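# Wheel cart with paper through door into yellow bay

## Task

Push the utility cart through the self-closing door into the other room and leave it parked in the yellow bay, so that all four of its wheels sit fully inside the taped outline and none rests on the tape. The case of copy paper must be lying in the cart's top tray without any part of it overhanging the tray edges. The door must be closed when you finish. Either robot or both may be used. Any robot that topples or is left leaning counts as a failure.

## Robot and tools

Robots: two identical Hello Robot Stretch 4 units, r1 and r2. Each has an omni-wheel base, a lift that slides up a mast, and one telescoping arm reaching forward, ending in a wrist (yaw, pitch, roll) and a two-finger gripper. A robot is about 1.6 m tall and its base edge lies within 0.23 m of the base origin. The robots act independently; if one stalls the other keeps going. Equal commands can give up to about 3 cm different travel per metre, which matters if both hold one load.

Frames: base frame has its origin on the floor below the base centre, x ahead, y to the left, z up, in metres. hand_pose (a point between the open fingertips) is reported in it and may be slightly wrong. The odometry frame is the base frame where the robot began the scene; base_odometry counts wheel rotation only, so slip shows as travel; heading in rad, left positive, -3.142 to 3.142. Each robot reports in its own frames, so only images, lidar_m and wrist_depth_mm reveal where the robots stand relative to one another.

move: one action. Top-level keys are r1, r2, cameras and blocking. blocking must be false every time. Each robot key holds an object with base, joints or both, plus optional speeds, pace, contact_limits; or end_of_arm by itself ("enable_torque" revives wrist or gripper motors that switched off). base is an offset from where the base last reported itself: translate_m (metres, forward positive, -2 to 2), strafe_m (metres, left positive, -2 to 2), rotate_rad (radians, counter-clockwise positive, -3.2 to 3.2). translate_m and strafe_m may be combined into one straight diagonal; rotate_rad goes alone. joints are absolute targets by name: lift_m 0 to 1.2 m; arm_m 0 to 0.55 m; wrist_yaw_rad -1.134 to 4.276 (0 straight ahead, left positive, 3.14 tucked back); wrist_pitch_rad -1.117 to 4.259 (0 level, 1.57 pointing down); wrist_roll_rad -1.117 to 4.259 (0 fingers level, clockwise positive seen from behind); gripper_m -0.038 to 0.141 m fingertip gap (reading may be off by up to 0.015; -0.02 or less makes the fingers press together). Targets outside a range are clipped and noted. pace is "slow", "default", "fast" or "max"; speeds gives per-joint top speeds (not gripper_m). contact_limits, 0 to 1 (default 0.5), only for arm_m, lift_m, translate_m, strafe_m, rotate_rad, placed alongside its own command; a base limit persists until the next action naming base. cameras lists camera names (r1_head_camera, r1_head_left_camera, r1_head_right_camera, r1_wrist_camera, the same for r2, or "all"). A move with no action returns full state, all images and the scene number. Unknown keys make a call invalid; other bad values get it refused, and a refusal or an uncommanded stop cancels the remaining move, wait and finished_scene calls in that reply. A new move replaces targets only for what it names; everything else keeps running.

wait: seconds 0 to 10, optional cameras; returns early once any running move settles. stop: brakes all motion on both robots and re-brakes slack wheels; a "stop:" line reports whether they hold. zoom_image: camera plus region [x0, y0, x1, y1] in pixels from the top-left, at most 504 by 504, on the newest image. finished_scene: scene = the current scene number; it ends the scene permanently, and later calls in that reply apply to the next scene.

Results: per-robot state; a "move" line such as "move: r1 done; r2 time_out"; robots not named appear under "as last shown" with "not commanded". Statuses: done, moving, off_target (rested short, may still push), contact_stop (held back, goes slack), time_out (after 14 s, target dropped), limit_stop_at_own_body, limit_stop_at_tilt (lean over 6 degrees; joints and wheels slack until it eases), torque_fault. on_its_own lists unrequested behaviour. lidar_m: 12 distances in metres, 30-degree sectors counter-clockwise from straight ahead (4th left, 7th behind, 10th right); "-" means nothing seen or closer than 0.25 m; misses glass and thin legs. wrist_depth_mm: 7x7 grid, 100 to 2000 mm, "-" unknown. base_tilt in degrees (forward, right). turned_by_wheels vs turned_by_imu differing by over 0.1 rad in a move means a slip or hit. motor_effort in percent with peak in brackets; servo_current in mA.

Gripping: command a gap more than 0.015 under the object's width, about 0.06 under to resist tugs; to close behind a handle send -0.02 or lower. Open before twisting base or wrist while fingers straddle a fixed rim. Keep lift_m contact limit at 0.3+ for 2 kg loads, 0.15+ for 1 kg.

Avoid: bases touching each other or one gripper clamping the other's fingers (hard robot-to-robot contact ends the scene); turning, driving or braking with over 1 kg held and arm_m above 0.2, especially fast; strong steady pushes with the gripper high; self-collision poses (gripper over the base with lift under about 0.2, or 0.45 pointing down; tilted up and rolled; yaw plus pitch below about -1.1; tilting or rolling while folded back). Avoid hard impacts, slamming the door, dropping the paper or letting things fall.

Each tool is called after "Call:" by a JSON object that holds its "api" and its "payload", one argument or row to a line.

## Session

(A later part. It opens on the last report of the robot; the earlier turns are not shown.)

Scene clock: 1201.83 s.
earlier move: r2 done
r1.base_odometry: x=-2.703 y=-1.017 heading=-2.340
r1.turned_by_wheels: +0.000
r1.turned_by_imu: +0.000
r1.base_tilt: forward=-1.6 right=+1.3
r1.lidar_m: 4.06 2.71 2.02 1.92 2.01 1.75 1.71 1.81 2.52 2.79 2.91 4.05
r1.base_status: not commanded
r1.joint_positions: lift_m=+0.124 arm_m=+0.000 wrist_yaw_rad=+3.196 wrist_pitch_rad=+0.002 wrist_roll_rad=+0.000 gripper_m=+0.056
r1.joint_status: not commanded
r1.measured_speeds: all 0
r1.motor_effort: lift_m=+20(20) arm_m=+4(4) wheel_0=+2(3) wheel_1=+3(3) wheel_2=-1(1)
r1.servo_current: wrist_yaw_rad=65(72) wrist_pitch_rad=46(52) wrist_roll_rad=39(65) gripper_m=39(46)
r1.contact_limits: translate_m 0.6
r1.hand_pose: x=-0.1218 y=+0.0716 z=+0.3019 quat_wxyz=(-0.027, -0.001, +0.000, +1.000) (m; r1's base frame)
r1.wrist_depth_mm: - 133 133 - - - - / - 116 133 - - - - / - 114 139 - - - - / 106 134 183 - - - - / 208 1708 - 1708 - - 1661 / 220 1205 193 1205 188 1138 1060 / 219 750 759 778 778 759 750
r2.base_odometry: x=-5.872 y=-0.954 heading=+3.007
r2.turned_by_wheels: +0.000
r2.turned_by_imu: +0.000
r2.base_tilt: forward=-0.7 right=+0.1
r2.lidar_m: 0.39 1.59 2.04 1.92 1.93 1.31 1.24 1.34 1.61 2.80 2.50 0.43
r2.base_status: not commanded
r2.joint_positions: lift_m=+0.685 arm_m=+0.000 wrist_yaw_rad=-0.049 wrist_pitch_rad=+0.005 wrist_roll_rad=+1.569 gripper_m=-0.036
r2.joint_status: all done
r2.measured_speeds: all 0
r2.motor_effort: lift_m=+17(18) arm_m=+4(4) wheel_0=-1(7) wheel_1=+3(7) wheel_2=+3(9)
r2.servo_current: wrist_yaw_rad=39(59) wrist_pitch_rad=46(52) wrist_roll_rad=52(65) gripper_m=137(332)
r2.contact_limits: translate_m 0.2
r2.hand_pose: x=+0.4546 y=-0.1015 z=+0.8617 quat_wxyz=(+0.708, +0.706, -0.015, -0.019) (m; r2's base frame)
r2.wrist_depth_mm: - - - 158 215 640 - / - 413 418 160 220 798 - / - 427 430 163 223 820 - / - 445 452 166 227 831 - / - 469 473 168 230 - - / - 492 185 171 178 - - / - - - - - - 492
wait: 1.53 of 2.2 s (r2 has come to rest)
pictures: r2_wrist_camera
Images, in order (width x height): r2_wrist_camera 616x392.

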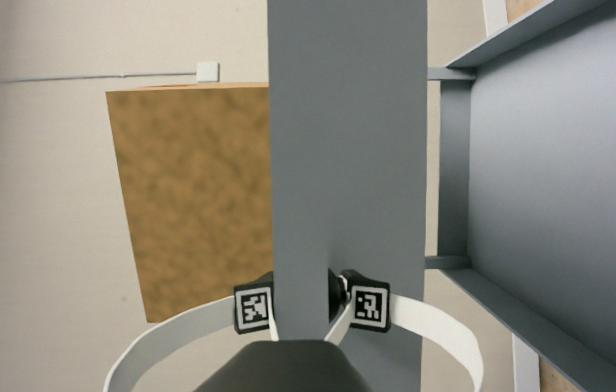

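Call:
{"api": "move", "payload": {
  "blocking": false,
  "r2": {"base":{"translate_m":-0.28,"strafe_m":0.1},"pace":"slow","contact_limits":{"translate_m":0.4}},
  "cameras": []
}}

Call:
{"api": "wait", "payload": {
  "seconds": 4,
  "cameras": ["r2_head_camera","r2_head_left_camera","r2_head_right_camera","r2_wrist_camera"]
}}

Scene clock: 1207.37 s.
move: r2 moving
r1: as last shown
r1.lidar_m: 4.05 2.70 2.00 1.93 2.01 1.78 1.70 1.83 2.54 2.78 2.91 4.09
r1.servo_current: wrist_yaw_rad=59(72) wrist_pitch_rad=46(46) wrist_roll_rad=59(59) gripper_m=39(46)
r1.contact_limits: translate_m 0.6
r1.wrist_depth_mm: - 133 133 - - - - / - 116 133 - - - - / - 114 138 - - - - / 106 134 184 - - - - / 206 1756 - 1661 - - 1661 / 222 1229 194 1182 187 1138 1078 / 219 759 759 788 788 750 750
r2.base_odometry: x=-5.860 y=-0.960 heading=+3.007
r2.turned_by_wheels: +0.000
r2.turned_by_imu: +0.001
r2.base_tilt: forward=-0.6 right=+0.1
r2.lidar_m: 0.40 1.63 2.08 1.88 1.95 1.29 1.19 1.32 1.57 2.82 2.56 0.42
r2.base_status: translate_m moving; strafe_m moving
r2.joint_positions: lift_m=+0.685 arm_m=+0.000 wrist_yaw_rad=-0.048 wrist_pitch_rad=+0.005 wrist_roll_rad=+1.569 gripper_m=-0.036
r2.joint_status: not commanded
r2.measured_speeds: translate_m=-0.047 strafe_m=+0.018 rotate_rad=+0.002 lift_m=+0.000 arm_m=+0.000 wrist_yaw_rad=+0.004 wrist_pitch_rad=+0.000 wrist_roll_rad=+0.000
r2.motor_effort: lift_m=+18(18) arm_m=-4(4) wheel_0=-6(12) wheel_1=-6(6) wheel_2=+14(16)
r2.servo_current: wrist_yaw_rad=46(46) wrist_pitch_rad=52(52) wrist_roll_rad=52(59) gripper_m=130(137)
r2.contact_limits: translate_m 0.4
r2.hand_pose: x=+0.4548 y=-0.1013 z=+0.8617 quat_wxyz=(+0.708, +0.706, -0.015, -0.019) (m; r2's base frame)
r2.wrist_depth_mm: - - - 158 216 668 - / - 410 415 160 219 798 - / - 427 427 163 223 820 - / - 449 449 167 226 820 - / - 473 473 169 229 - - / - 492 183 171 178 - - / - - - - - - 484
pictures: none
No camera images: "cameras" was empty.

Scene clock: 1211.07 s.
earlier move: r2 done
r1.base_odometry: x=-2.703 y=-1.017 heading=-2.340
r1.turned_by_wheels: +0.000
r1.turned_by_imu: +0.000
r1.base_tilt: forward=-1.6 right=+1.3
r1.lidar_m: 4.06 2.73 2.02 1.93 2.04 1.77 1.70 1.79 2.53 2.79 2.93 4.08
r1.base_status: not commanded
r1.joint_positions: lift_m=+0.124 arm_m=+0.000 wrist_yaw_rad=+3.196 wrist_pitch_rad=+0.002 wrist_roll_rad=+0.000 gripper_m=+0.056
r1.joint_status: not commanded
r1.measured_speeds: all 0
r1.motor_effort: lift_m=+20(20) arm_m=+4(4) wheel_0=+2(3) wheel_1=+3(3) wheel_2=-1(1)
r1.servo_current: wrist_yaw_rad=46(72) wrist_pitch_rad=46(52) wrist_roll_rad=52(72) gripper_m=33(52)
r1.contact_limits: translate_m 0.6
r1.hand_pose: x=-0.1218 y=+0.0716 z=+0.3019 quat_wxyz=(-0.027, -0.001, +0.000, +1.000) (m; r1's base frame)
r1.wrist_depth_mm: - 133 133 - - - - / - 116 133 - - - - / - 114 139 - - - - / 106 134 185 - - - - / 207 1756 - 1661 - - 1708 / 221 1182 193 1205 187 1138 1098 / 220 741 750 798 778 768 750
r2.base_odometry: x=-5.608 y=-1.090 heading=+3.007
r2.turned_by_wheels: +0.000
r2.turned_by_imu: +0.002
r2.base_tilt: forward=-0.6 right=+0.0
r2.lidar_m: 0.37 1.86 1.92 1.77 1.57 1.06 0.95 1.05 1.37 2.76 2.97 0.43
r2.base_status: done
r2.joint_positions: lift_m=+0.685 arm_m=+0.000 wrist_yaw_rad=-0.044 wrist_pitch_rad=+0.005 wrist_roll_rad=+1.569 gripper_m=-0.036
r2.joint_status: not commanded
r2.measured_speeds: all 0
r2.motor_effort: lift_m=+17(18) arm_m=-4(5) wheel_0=-1(12) wheel_1=-3(8) wheel_2=+9(17)
r2.servo_current: wrist_yaw_rad=46(65) wrist_pitch_rad=46(52) wrist_roll_rad=52(65) gripper_m=117(137)
r2.contact_limits: translate_m 0.4
r2.hand_pose: x=+0.4552 y=-0.1000 z=+0.8617 quat_wxyz=(+0.708, +0.706, -0.014, -0.017) (m; r2's base frame)
r2.wrist_depth_mm: - - - 180 241 1618 1160 / - - - 179 240 1464 - / - 442 439 177 236 809 - / - 449 449 235 236 831 - / - 459 462 174 233 820 - / - 469 186 172 178 - - / - - - - - - -
wait: 3.70 of 4 s (r2 has come to rest)
pictures: r2_head_camera, r2_head_left_camera, r2_head_right_camera, r2_wrist_camera
Images, in order (width x height): r2_head_camera 420x560, r2_head_left_camera 420x672, r2_head_right_camera 420x672, r2_wrist_camera 616x392.

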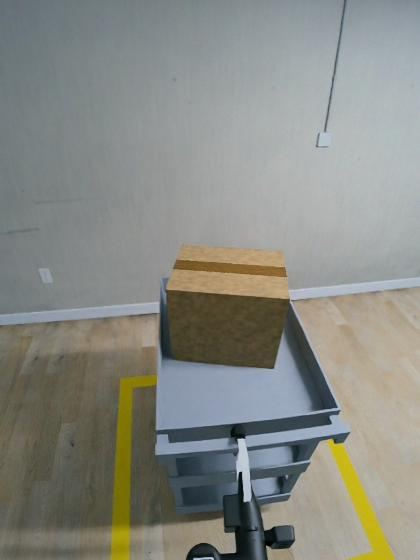

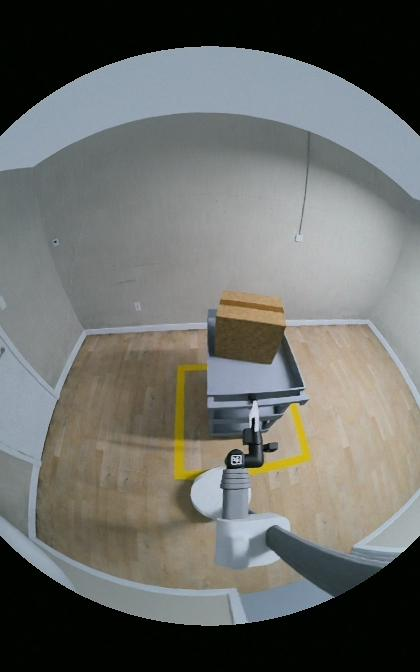

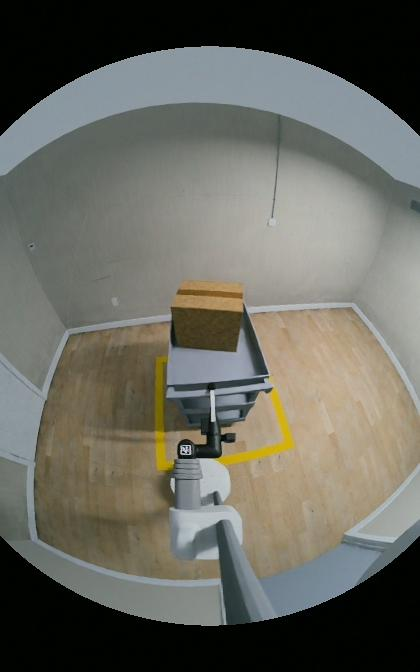

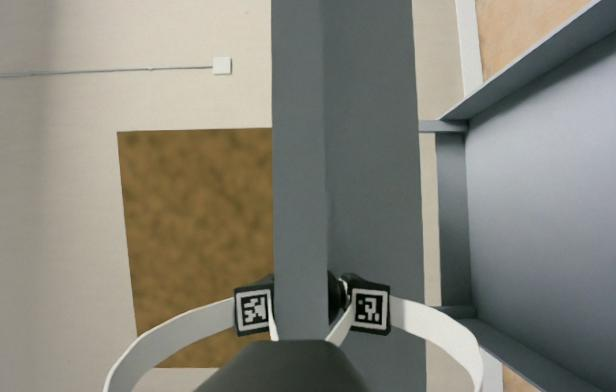

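Call:
{"api": "zoom_image", "payload": {
  "camera": "r2_head_left_camera",
  "region": [160, 340, 330, 490]
}}

Call:
{"api": "zoom_image", "payload": {
  "camera": "r2_head_right_camera",
  "region": [140, 330, 310, 480]
}}

Call:
{"api": "zoom_image", "payload": {
  "camera": "r2_head_camera",
  "region": [100, 230, 400, 560]
}}

Scaled by 2.965 from the camera's 420x672 image, which has a finer 600x960 frame.

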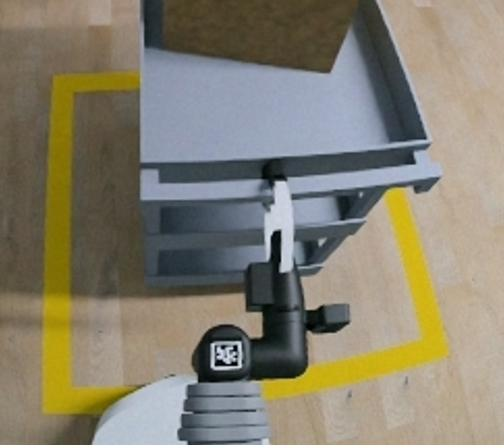

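Scaled by 2.965 from the camera's 420x672 image, which has a finer 600x960 frame.

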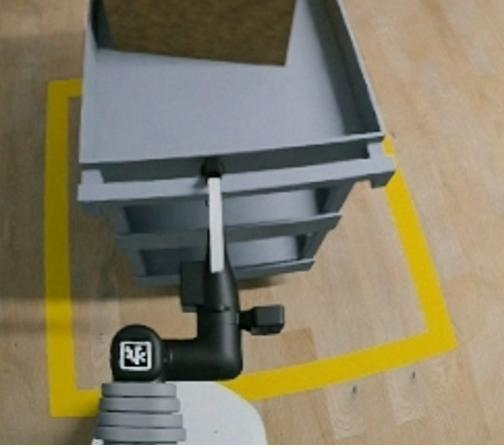

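Scaled by 1.527 from the camera's 420x560 image, which has a finer 1200x1600 frame.

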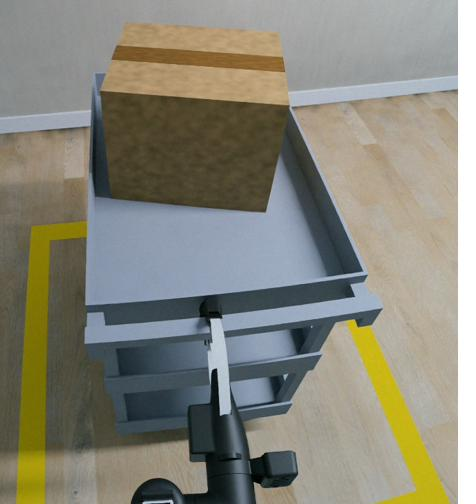

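Call:
{"api": "move", "payload": {
  "blocking": false,
  "r2": {"base":{"translate_m":-0.06},"pace":"slow","contact_limits":{"translate_m":0.4}},
  "cameras": []
}}

Call:
{"api": "wait", "payload": {
  "seconds": 1.5,
  "cameras": []
}}

Call:
{"api": "move", "payload": {
  "blocking": false,
  "r2": {"joints":{"gripper_m":0.1}},
  "cameras": []
}}

Call:
{"api": "wait", "payload": {
  "seconds": 2.2,
  "cameras": ["r2_head_left_camera","r2_wrist_camera"]
}}

Call:
{"api": "move", "payload": {
  "blocking": false,
  "r2": {"base":{"translate_m":-0.2},"pace":"slow"},
  "cameras": []
}}

Call:
{"api": "wait", "payload": {
  "seconds": 3,
  "cameras": ["r2_head_camera","r2_head_left_camera","r2_head_right_camera"]
}}

Scene clock: 1250.93 s.
move: r2 moving
r1: as last shown
r1.lidar_m: 4.06 2.71 2.02 1.93 2.05 1.77 1.71 1.81 2.57 2.80 2.92 4.08
r1.motor_effort: lift_m=+19(20) arm_m=+4(4) wheel_0=+2(3) wheel_1=+3(3) wheel_2=-1(1)
r1.servo_current: wrist_yaw_rad=39(59) wrist_pitch_rad=39(46) wrist_roll_rad=52(59) gripper_m=46(46)
r1.contact_limits: translate_m 0.6
r1.wrist_depth_mm: - 133 133 - - - - / - 116 133 - - - - / - 114 139 - - - - / 106 134 184 - - - - / 207 1708 - 1708 - - 1661 / 220 1205 193 1205 187 1138 1098 / 219 759 759 788 778 750 750
r2.base_odometry: x=-5.596 y=-1.092 heading=+3.008
r2.turned_by_wheels: +0.001
r2.turned_by_imu: +0.001
r2.base_tilt: forward=-0.6 right=+0.0
r2.lidar_m: 0.40 1.88 1.91 1.78 1.54 1.04 0.93 1.04 1.37 2.72 2.94 0.42
r2.base_status: translate_m moving
r2.joint_positions: lift_m=+0.685 arm_m=+0.000 wrist_yaw_rad=-0.043 wrist_pitch_rad=+0.005 wrist_roll_rad=+1.569 gripper_m=-0.036
r2.joint_status: not commanded
r2.measured_speeds: translate_m=-0.048 strafe_m=+0.000 rotate_rad=+0.000 lift_m=+0.000 arm_m=+0.000 wrist_yaw_rad=+0.009 wrist_pitch_rad=+0.000 wrist_roll_rad=+0.000
r2.motor_effort: lift_m=+17(18) arm_m=-4(4) wheel_0=-4(5) wheel_1=-6(7) wheel_2=+16(17)
r2.servo_current: wrist_yaw_rad=59(59) wrist_pitch_rad=46(52) wrist_roll_rad=46(59) gripper_m=124(130)
r2.contact_limits: translate_m 0.4
r2.hand_pose: x=+0.4553 y=-0.0998 z=+0.8617 quat_wxyz=(+0.708, +0.706, -0.013, -0.017) (m; r2's base frame)
r2.wrist_depth_mm: - - - 181 244 1618 1160 / - - - 179 240 1576 - / - 439 442 178 238 820 - / - 445 449 235 236 831 - / - 455 459 174 233 820 - / - 466 186 172 179 - - / - - 480 - - - -
pictures: none
No camera images: "cameras" was empty.

Scene clock: 1252.27 s.
earlier move: r2 done
r1.base_odometry: x=-2.703 y=-1.017 heading=-2.340
r1.turned_by_wheels: +0.000
r1.turned_by_imu: +0.000
r1.base_tilt: forward=-1.6 right=+1.3
r1.lidar_m: 4.06 2.71 1.98 1.92 2.04 1.77 1.70 1.80 2.54 2.79 2.92 4.09
r1.base_status: not commanded
r1.joint_positions: lift_m=+0.124 arm_m=+0.000 wrist_yaw_rad=+3.196 wrist_pitch_rad=+0.002 wrist_roll_rad=+0.000 gripper_m=+0.056
r1.joint_status: not commanded
r1.measured_speeds: all 0
r1.motor_effort: lift_m=+20(20) arm_m=+4(4) wheel_0=+2(3) wheel_1=+3(3) wheel_2=-1(1)
r1.servo_current: wrist_yaw_rad=52(72) wrist_pitch_rad=46(52) wrist_roll_rad=39(65) gripper_m=46(46)
r1.contact_limits: translate_m 0.6
r1.hand_pose: x=-0.1218 y=+0.0716 z=+0.3019 quat_wxyz=(-0.027, -0.001, +0.000, +1.000) (m; r1's base frame)
r1.wrist_depth_mm: - 133 133 - - - - / - 116 133 - - - - / - 114 139 - - - - / 106 134 184 - - - - / 206 1661 - 1708 - - 1661 / 220 1229 194 1205 187 1118 1098 / 219 750 750 798 778 750 759
r2.base_odometry: x=-5.549 y=-1.098 heading=+3.008
r2.turned_by_wheels: +0.000
r2.turned_by_imu: +0.000
r2.base_tilt: forward=-0.7 right=+0.1
r2.lidar_m: 0.37 1.94 1.89 1.77 1.47 0.98 0.88 1.01 1.28 2.60 3.00 0.42
r2.base_status: done
r2.joint_positions: lift_m=+0.685 arm_m=+0.000 wrist_yaw_rad=-0.042 wrist_pitch_rad=+0.005 wrist_roll_rad=+1.569 gripper_m=-0.036
r2.joint_status: not commanded
r2.measured_speeds: all 0
r2.motor_effort: lift_m=+17(18) arm_m=-4(5) wheel_0=+1(5) wheel_1=-4(8) wheel_2=+11(18)
r2.servo_current: wrist_yaw_rad=52(72) wrist_pitch_rad=46(52) wrist_roll_rad=59(59) gripper_m=124(130)
r2.contact_limits: translate_m 0.4
r2.hand_pose: x=+0.4554 y=-0.0995 z=+0.8617 quat_wxyz=(+0.708, +0.706, -0.013, -0.017) (m; r2's base frame)
r2.wrist_depth_mm: - - - 190 254 1661 1205 / - - - 186 249 1618 - / - - 445 182 243 809 - / - 449 452 180 239 831 - / - 452 455 176 235 831 - / - 462 186 172 179 - - / - - 469 - - - -
wait: 1.33 of 1.5 s (r2 has come to rest)
pictures: none
No camera images: "cameras" was empty.

Scene clock: 1252.77 s.
move: r2 moving
r1: as last shown
r1.lidar_m: 4.06 2.71 2.02 1.94 2.03 1.74 1.71 1.82 2.54 2.79 2.93 4.05
r1.motor_effort: lift_m=+20(20) arm_m=+3(4) wheel_0=+2(3) wheel_1=+3(3) wheel_2=-1(1)
r1.servo_current: wrist_yaw_rad=20(59) wrist_pitch_rad=46(46) wrist_roll_rad=46(59) gripper_m=46(46)
r1.contact_limits: translate_m 0.6
r1.wrist_depth_mm: - 133 133 - - - - / - 116 133 - - - - / - 114 138 - - - - / 106 135 184 - - - - / 206 1708 - 1618 - - 1708 / 220 1229 193 1205 187 1138 1078 / 219 750 750 798 768 759 759
r2.base_odometry: x=-5.549 y=-1.098 heading=+3.008
r2.turned_by_wheels: +0.000
r2.turned_by_imu: +0.000
r2.base_tilt: forward=-0.8 right=+0.1
r2.lidar_m: 0.38 1.95 1.85 1.76 1.44 0.98 0.89 0.99 1.33 2.56 2.99 0.43
r2.base_status: not commanded
r2.joint_positions: lift_m=+0.685 arm_m=+0.000 wrist_yaw_rad=-0.042 wrist_pitch_rad=+0.005 wrist_roll_rad=+1.569 gripper_m=-0.012
r2.joint_status: gripper_m moving
r2.measured_speeds: all 0
r2.motor_effort: lift_m=+17(18) arm_m=-4(4) wheel_0=+2(3) wheel_1=-3(4) wheel_2=+8(12)
r2.servo_current: wrist_yaw_rad=59(65) wrist_pitch_rad=39(46) wrist_roll_rad=39(59) gripper_m=98(124)
r2.contact_limits: translate_m 0.4
r2.hand_pose: x=+0.4554 y=-0.0995 z=+0.8617 quat_wxyz=(+0.708, +0.706, -0.013, -0.017) (m; r2's base frame)
r2.wrist_depth_mm: - - - 195 259 1618 1205 / - - - 191 253 1661 - / - - 445 187 248 809 - / - 449 452 182 242 820 - / - 455 459 180 238 820 - / - 462 189 175 179 - - / - 124 466 - - - -
pictures: none
No camera images: "cameras" was empty.

Scene clock: 1254.30 s.
earlier move: r2 done
r1.base_odometry: x=-2.703 y=-1.017 heading=-2.340
r1.turned_by_wheels: +0.000
r1.turned_by_imu: +0.000
r1.base_tilt: forward=-1.6 right=+1.3
r1.lidar_m: 4.06 2.70 2.00 1.93 2.03 1.77 1.71 1.81 2.54 2.79 2.91 4.06
r1.base_status: not commanded
r1.joint_positions: lift_m=+0.124 arm_m=+0.000 wrist_yaw_rad=+3.196 wrist_pitch_rad=+0.002 wrist_roll_rad=+0.000 gripper_m=+0.056
r1.joint_status: not commanded
r1.measured_speeds: all 0
r1.motor_effort: lift_m=+19(20) arm_m=+4(4) wheel_0=+2(3) wheel_1=+3(3) wheel_2=-1(1)
r1.servo_current: wrist_yaw_rad=72(72) wrist_pitch_rad=39(52) wrist_roll_rad=46(65) gripper_m=39(46)
r1.contact_limits: translate_m 0.6
r1.hand_pose: x=-0.1218 y=+0.0716 z=+0.3019 quat_wxyz=(-0.027, -0.001, +0.000, +1.000) (m; r1's base frame)
r1.wrist_depth_mm: - 134 133 - - - - / - 116 133 - - - - / - 114 138 - - - - / 107 135 185 - - - - / 206 1708 - 1661 - - 1661 / 221 1229 194 1205 187 1138 1098 / 220 768 759 798 788 759 750
r2.base_odometry: x=-5.549 y=-1.098 heading=+3.007
r2.turned_by_wheels: +0.000
r2.turned_by_imu: +0.000
r2.base_tilt: forward=-0.7 right=+0.1
r2.lidar_m: 0.40 1.95 1.87 1.75 1.47 0.99 0.87 1.01 1.29 2.58 3.00 0.43
r2.base_status: not commanded
r2.joint_positions: lift_m=+0.685 arm_m=+0.000 wrist_yaw_rad=-0.047 wrist_pitch_rad=+0.005 wrist_roll_rad=+1.569 gripper_m=+0.100
r2.joint_status: all done
r2.measured_speeds: all 0
r2.motor_effort: lift_m=+17(18) arm_m=-4(4) wheel_0=+2(3) wheel_1=-3(4) wheel_2=+3(12)
r2.servo_current: wrist_yaw_rad=46(65) wrist_pitch_rad=46(52) wrist_roll_rad=39(59) gripper_m=52(124)
r2.contact_limits: translate_m 0.4
r2.hand_pose: x=+0.4548 y=-0.1010 z=+0.8619 quat_wxyz=(+0.708, +0.706, -0.015, -0.018) (m; r2's base frame)
r2.wrist_depth_mm: - - - 209 274 1708 1160 / - - - 204 266 1708 508 / - - - 200 259 788 - / - 462 466 195 256 842 - / - 469 466 191 249 - - / - 469 195 186 193 - - / - 477 480 - - - -
wait: 1.53 of 2.2 s (r2 has come to rest)
pictures: r2_head_left_camera, r2_wrist_camera
Images, in order (width x height): r2_head_left_camera 420x672, r2_wrist_camera 616x392.

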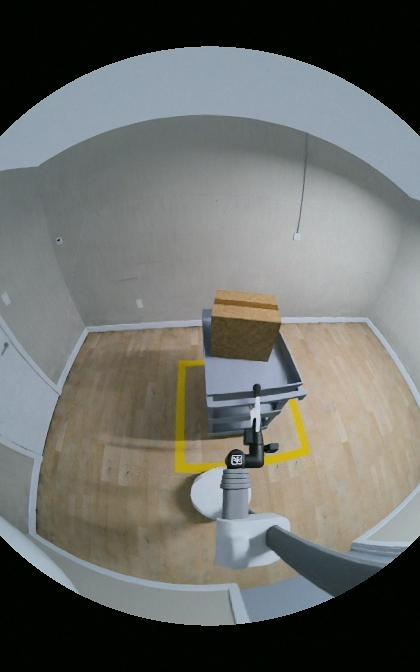

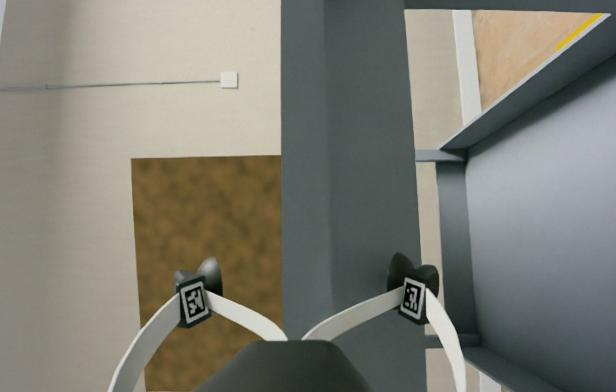

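Scene clock: 1254.80 s.
move: r2 moving
r1: as last shown
r1.lidar_m: 4.05 2.69 2.01 1.94 2.06 1.76 1.72 1.80 2.56 2.78 2.93 4.08
r1.servo_current: wrist_yaw_rad=65(65) wrist_pitch_rad=39(46) wrist_roll_rad=52(59) gripper_m=46(46)
r1.contact_limits: translate_m 0.6
r1.wrist_depth_mm: - 133 133 - - - - / - 116 133 - - - - / - 114 139 - - - - / 106 134 183 - - - - / 207 1756 - 1661 - - 1708 / 220 1229 194 1182 187 1160 1078 / 220 759 741 788 788 750 750
r2.base_odometry: x=-5.536 y=-1.100 heading=+3.007
r2.turned_by_wheels: +0.000
r2.turned_by_imu: +0.000
r2.base_tilt: forward=-0.7 right=+0.1
r2.lidar_m: 0.38 1.93 1.88 1.76 1.46 0.95 0.88 1.00 1.29 2.56 3.00 0.48
r2.base_status: translate_m moving
r2.joint_positions: lift_m=+0.685 arm_m=+0.000 wrist_yaw_rad=-0.047 wrist_pitch_rad=+0.005 wrist_roll_rad=+1.569 gripper_m=+0.100
r2.joint_status: not commanded
r2.measured_speeds: translate_m=-0.048 strafe_m=+0.000 rotate_rad=+0.002 lift_m=+0.000 arm_m=+0.000 wrist_yaw_rad=+0.000 wrist_pitch_rad=+0.000 wrist_roll_rad=+0.000
r2.motor_effort: lift_m=+17(17) arm_m=-4(4) wheel_0=-6(9) wheel_1=-8(8) wheel_2=+8(10)
r2.servo_current: wrist_yaw_rad=46(52) wrist_pitch_rad=46(46) wrist_roll_rad=46(59) gripper_m=46(59)
r2.hand_pose: x=+0.4548 y=-0.1010 z=+0.8619 quat_wxyz=(+0.708, +0.706, -0.015, -0.018) (m; r2's base frame)
r2.wrist_depth_mm: - - - 220 286 1708 1160 / - - - 215 276 1708 512 / - - - 211 271 788 - / - 473 477 206 266 842 - / - 480 480 202 259 831 - / - 484 195 196 193 - - / - 492 492 - - - -
pictures: none
No camera images: "cameras" was empty.

Scene clock: 1257.57 s.
earlier move: r2 done
r1.base_odometry: x=-2.703 y=-1.017 heading=-2.340
r1.turned_by_wheels: +0.000
r1.turned_by_imu: +0.000
r1.base_tilt: forward=-1.6 right=+1.3
r1.lidar_m: 4.06 2.72 1.99 1.94 2.03 1.78 1.69 1.78 2.54 2.78 2.92 4.06
r1.base_status: not commanded
r1.joint_positions: lift_m=+0.124 arm_m=+0.000 wrist_yaw_rad=+3.196 wrist_pitch_rad=+0.002 wrist_roll_rad=+0.000 gripper_m=+0.056
r1.joint_status: not commanded
r1.measured_speeds: all 0
r1.motor_effort: lift_m=+19(20) arm_m=+4(4) wheel_0=+2(3) wheel_1=+3(3) wheel_2=-1(1)
r1.servo_current: wrist_yaw_rad=52(72) wrist_pitch_rad=46(52) wrist_roll_rad=39(72) gripper_m=39(46)
r1.contact_limits: translate_m 0.6
r1.hand_pose: x=-0.1218 y=+0.0716 z=+0.3019 quat_wxyz=(-0.027, -0.001, +0.000, +1.000) (m; r1's base frame)
r1.wrist_depth_mm: - 133 133 - - - - / - 116 133 - - - - / - 114 139 - - - - / 106 134 185 - - - - / 206 1708 - 1661 - - 1708 / 222 1205 193 1182 187 1118 1078 / 220 759 750 798 778 759 750
r2.base_odometry: x=-5.351 y=-1.125 heading=+3.007
r2.turned_by_wheels: +0.000
r2.turned_by_imu: +0.000
r2.base_tilt: forward=-0.6 right=+0.1
r2.lidar_m: 0.59 2.14 1.91 1.77 1.13 0.76 0.67 0.79 1.02 2.03 3.03 0.64
r2.base_status: done
r2.joint_positions: lift_m=+0.685 arm_m=+0.000 wrist_yaw_rad=-0.047 wrist_pitch_rad=+0.005 wrist_roll_rad=+1.569 gripper_m=+0.100
r2.joint_status: not commanded
r2.measured_speeds: all 0
r2.motor_effort: lift_m=+17(17) arm_m=-4(4) wheel_0=-5(9) wheel_1=-3(8) wheel_2=+6(10)
r2.servo_current: wrist_yaw_rad=52(59) wrist_pitch_rad=39(46) wrist_roll_rad=52(65) gripper_m=39(59)
r2.hand_pose: x=+0.4548 y=-0.1010 z=+0.8619 quat_wxyz=(+0.708, +0.706, -0.015, -0.018) (m; r2's base frame)
r2.wrist_depth_mm: - - - - - 1661 1160 / - - - 469 477 654 477 / - - - 462 - 866 466 / - - 654 452 - - 452 / - - 668 445 436 - 439 / - - 193 433 185 - 436 / - - - - - - -
wait: 2.77 of 3 s (r2 has come to rest)
pictures: r2_head_camera, r2_head_left_camera, r2_head_right_camera
Images, in order (width x height): r2_head_camera 420x560, r2_head_left_camera 420x672, r2_head_right_camera 420x672.

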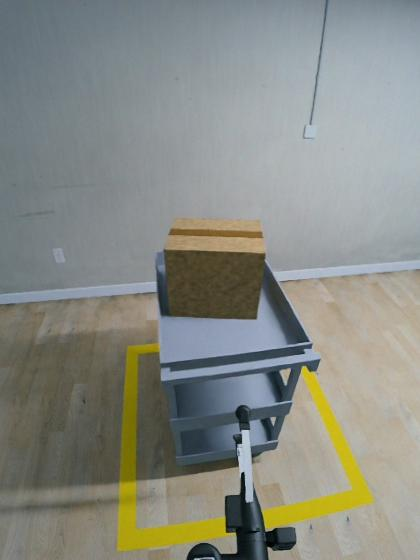

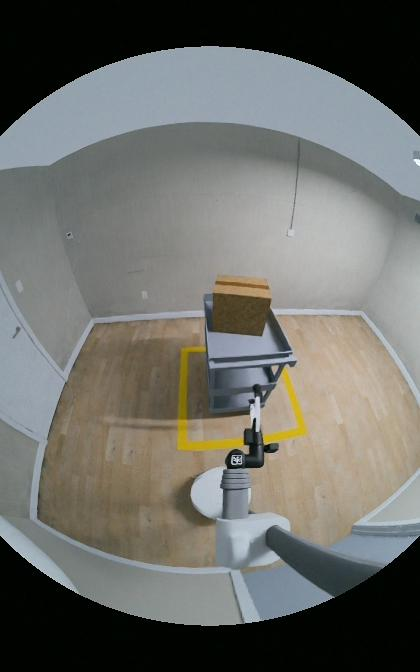

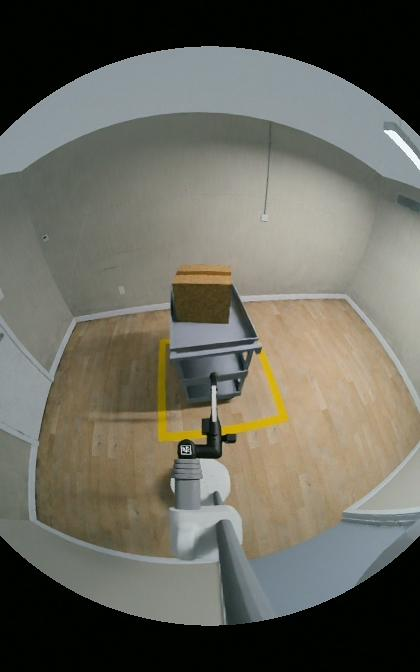

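Call:
{"api": "zoom_image", "payload": {
  "camera": "r2_head_left_camera",
  "region": [200, 490, 420, 640]
}}

Call:
{"api": "zoom_image", "payload": {
  "camera": "r2_head_right_camera",
  "region": [180, 480, 420, 640]
}}

Call:
{"api": "zoom_image", "payload": {
  "camera": "r2_head_camera",
  "region": [140, 200, 340, 400]
}}

Scaled by 2.291 from the camera's 420x672 image, which has a finer 600x960 frame.

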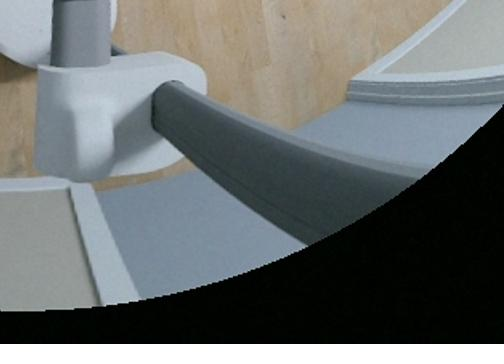

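Scaled by 2.100 from the camera's 420x672 image, which has a finer 600x960 frame.

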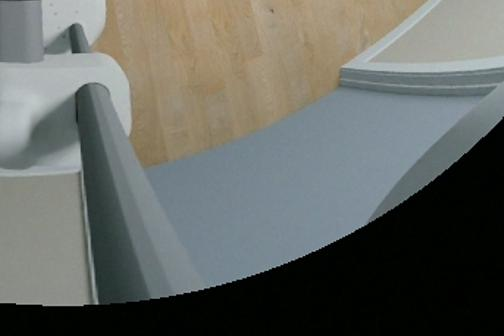

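Scaled by 2.520 from the camera's 420x560 image, which has a finer 1200x1600 frame.

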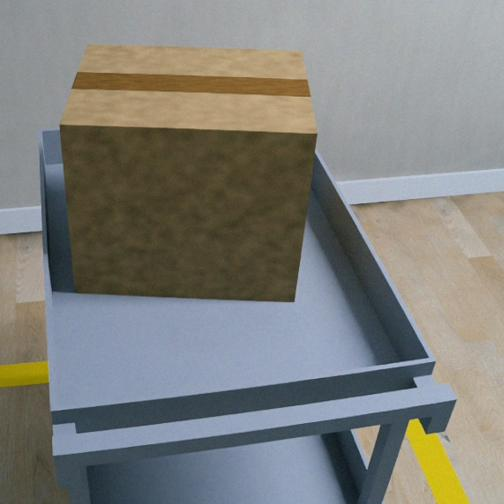

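Call:
{"api": "finished_scene", "payload": {
  "scene": 2
}}

The scene is finished: the task was done.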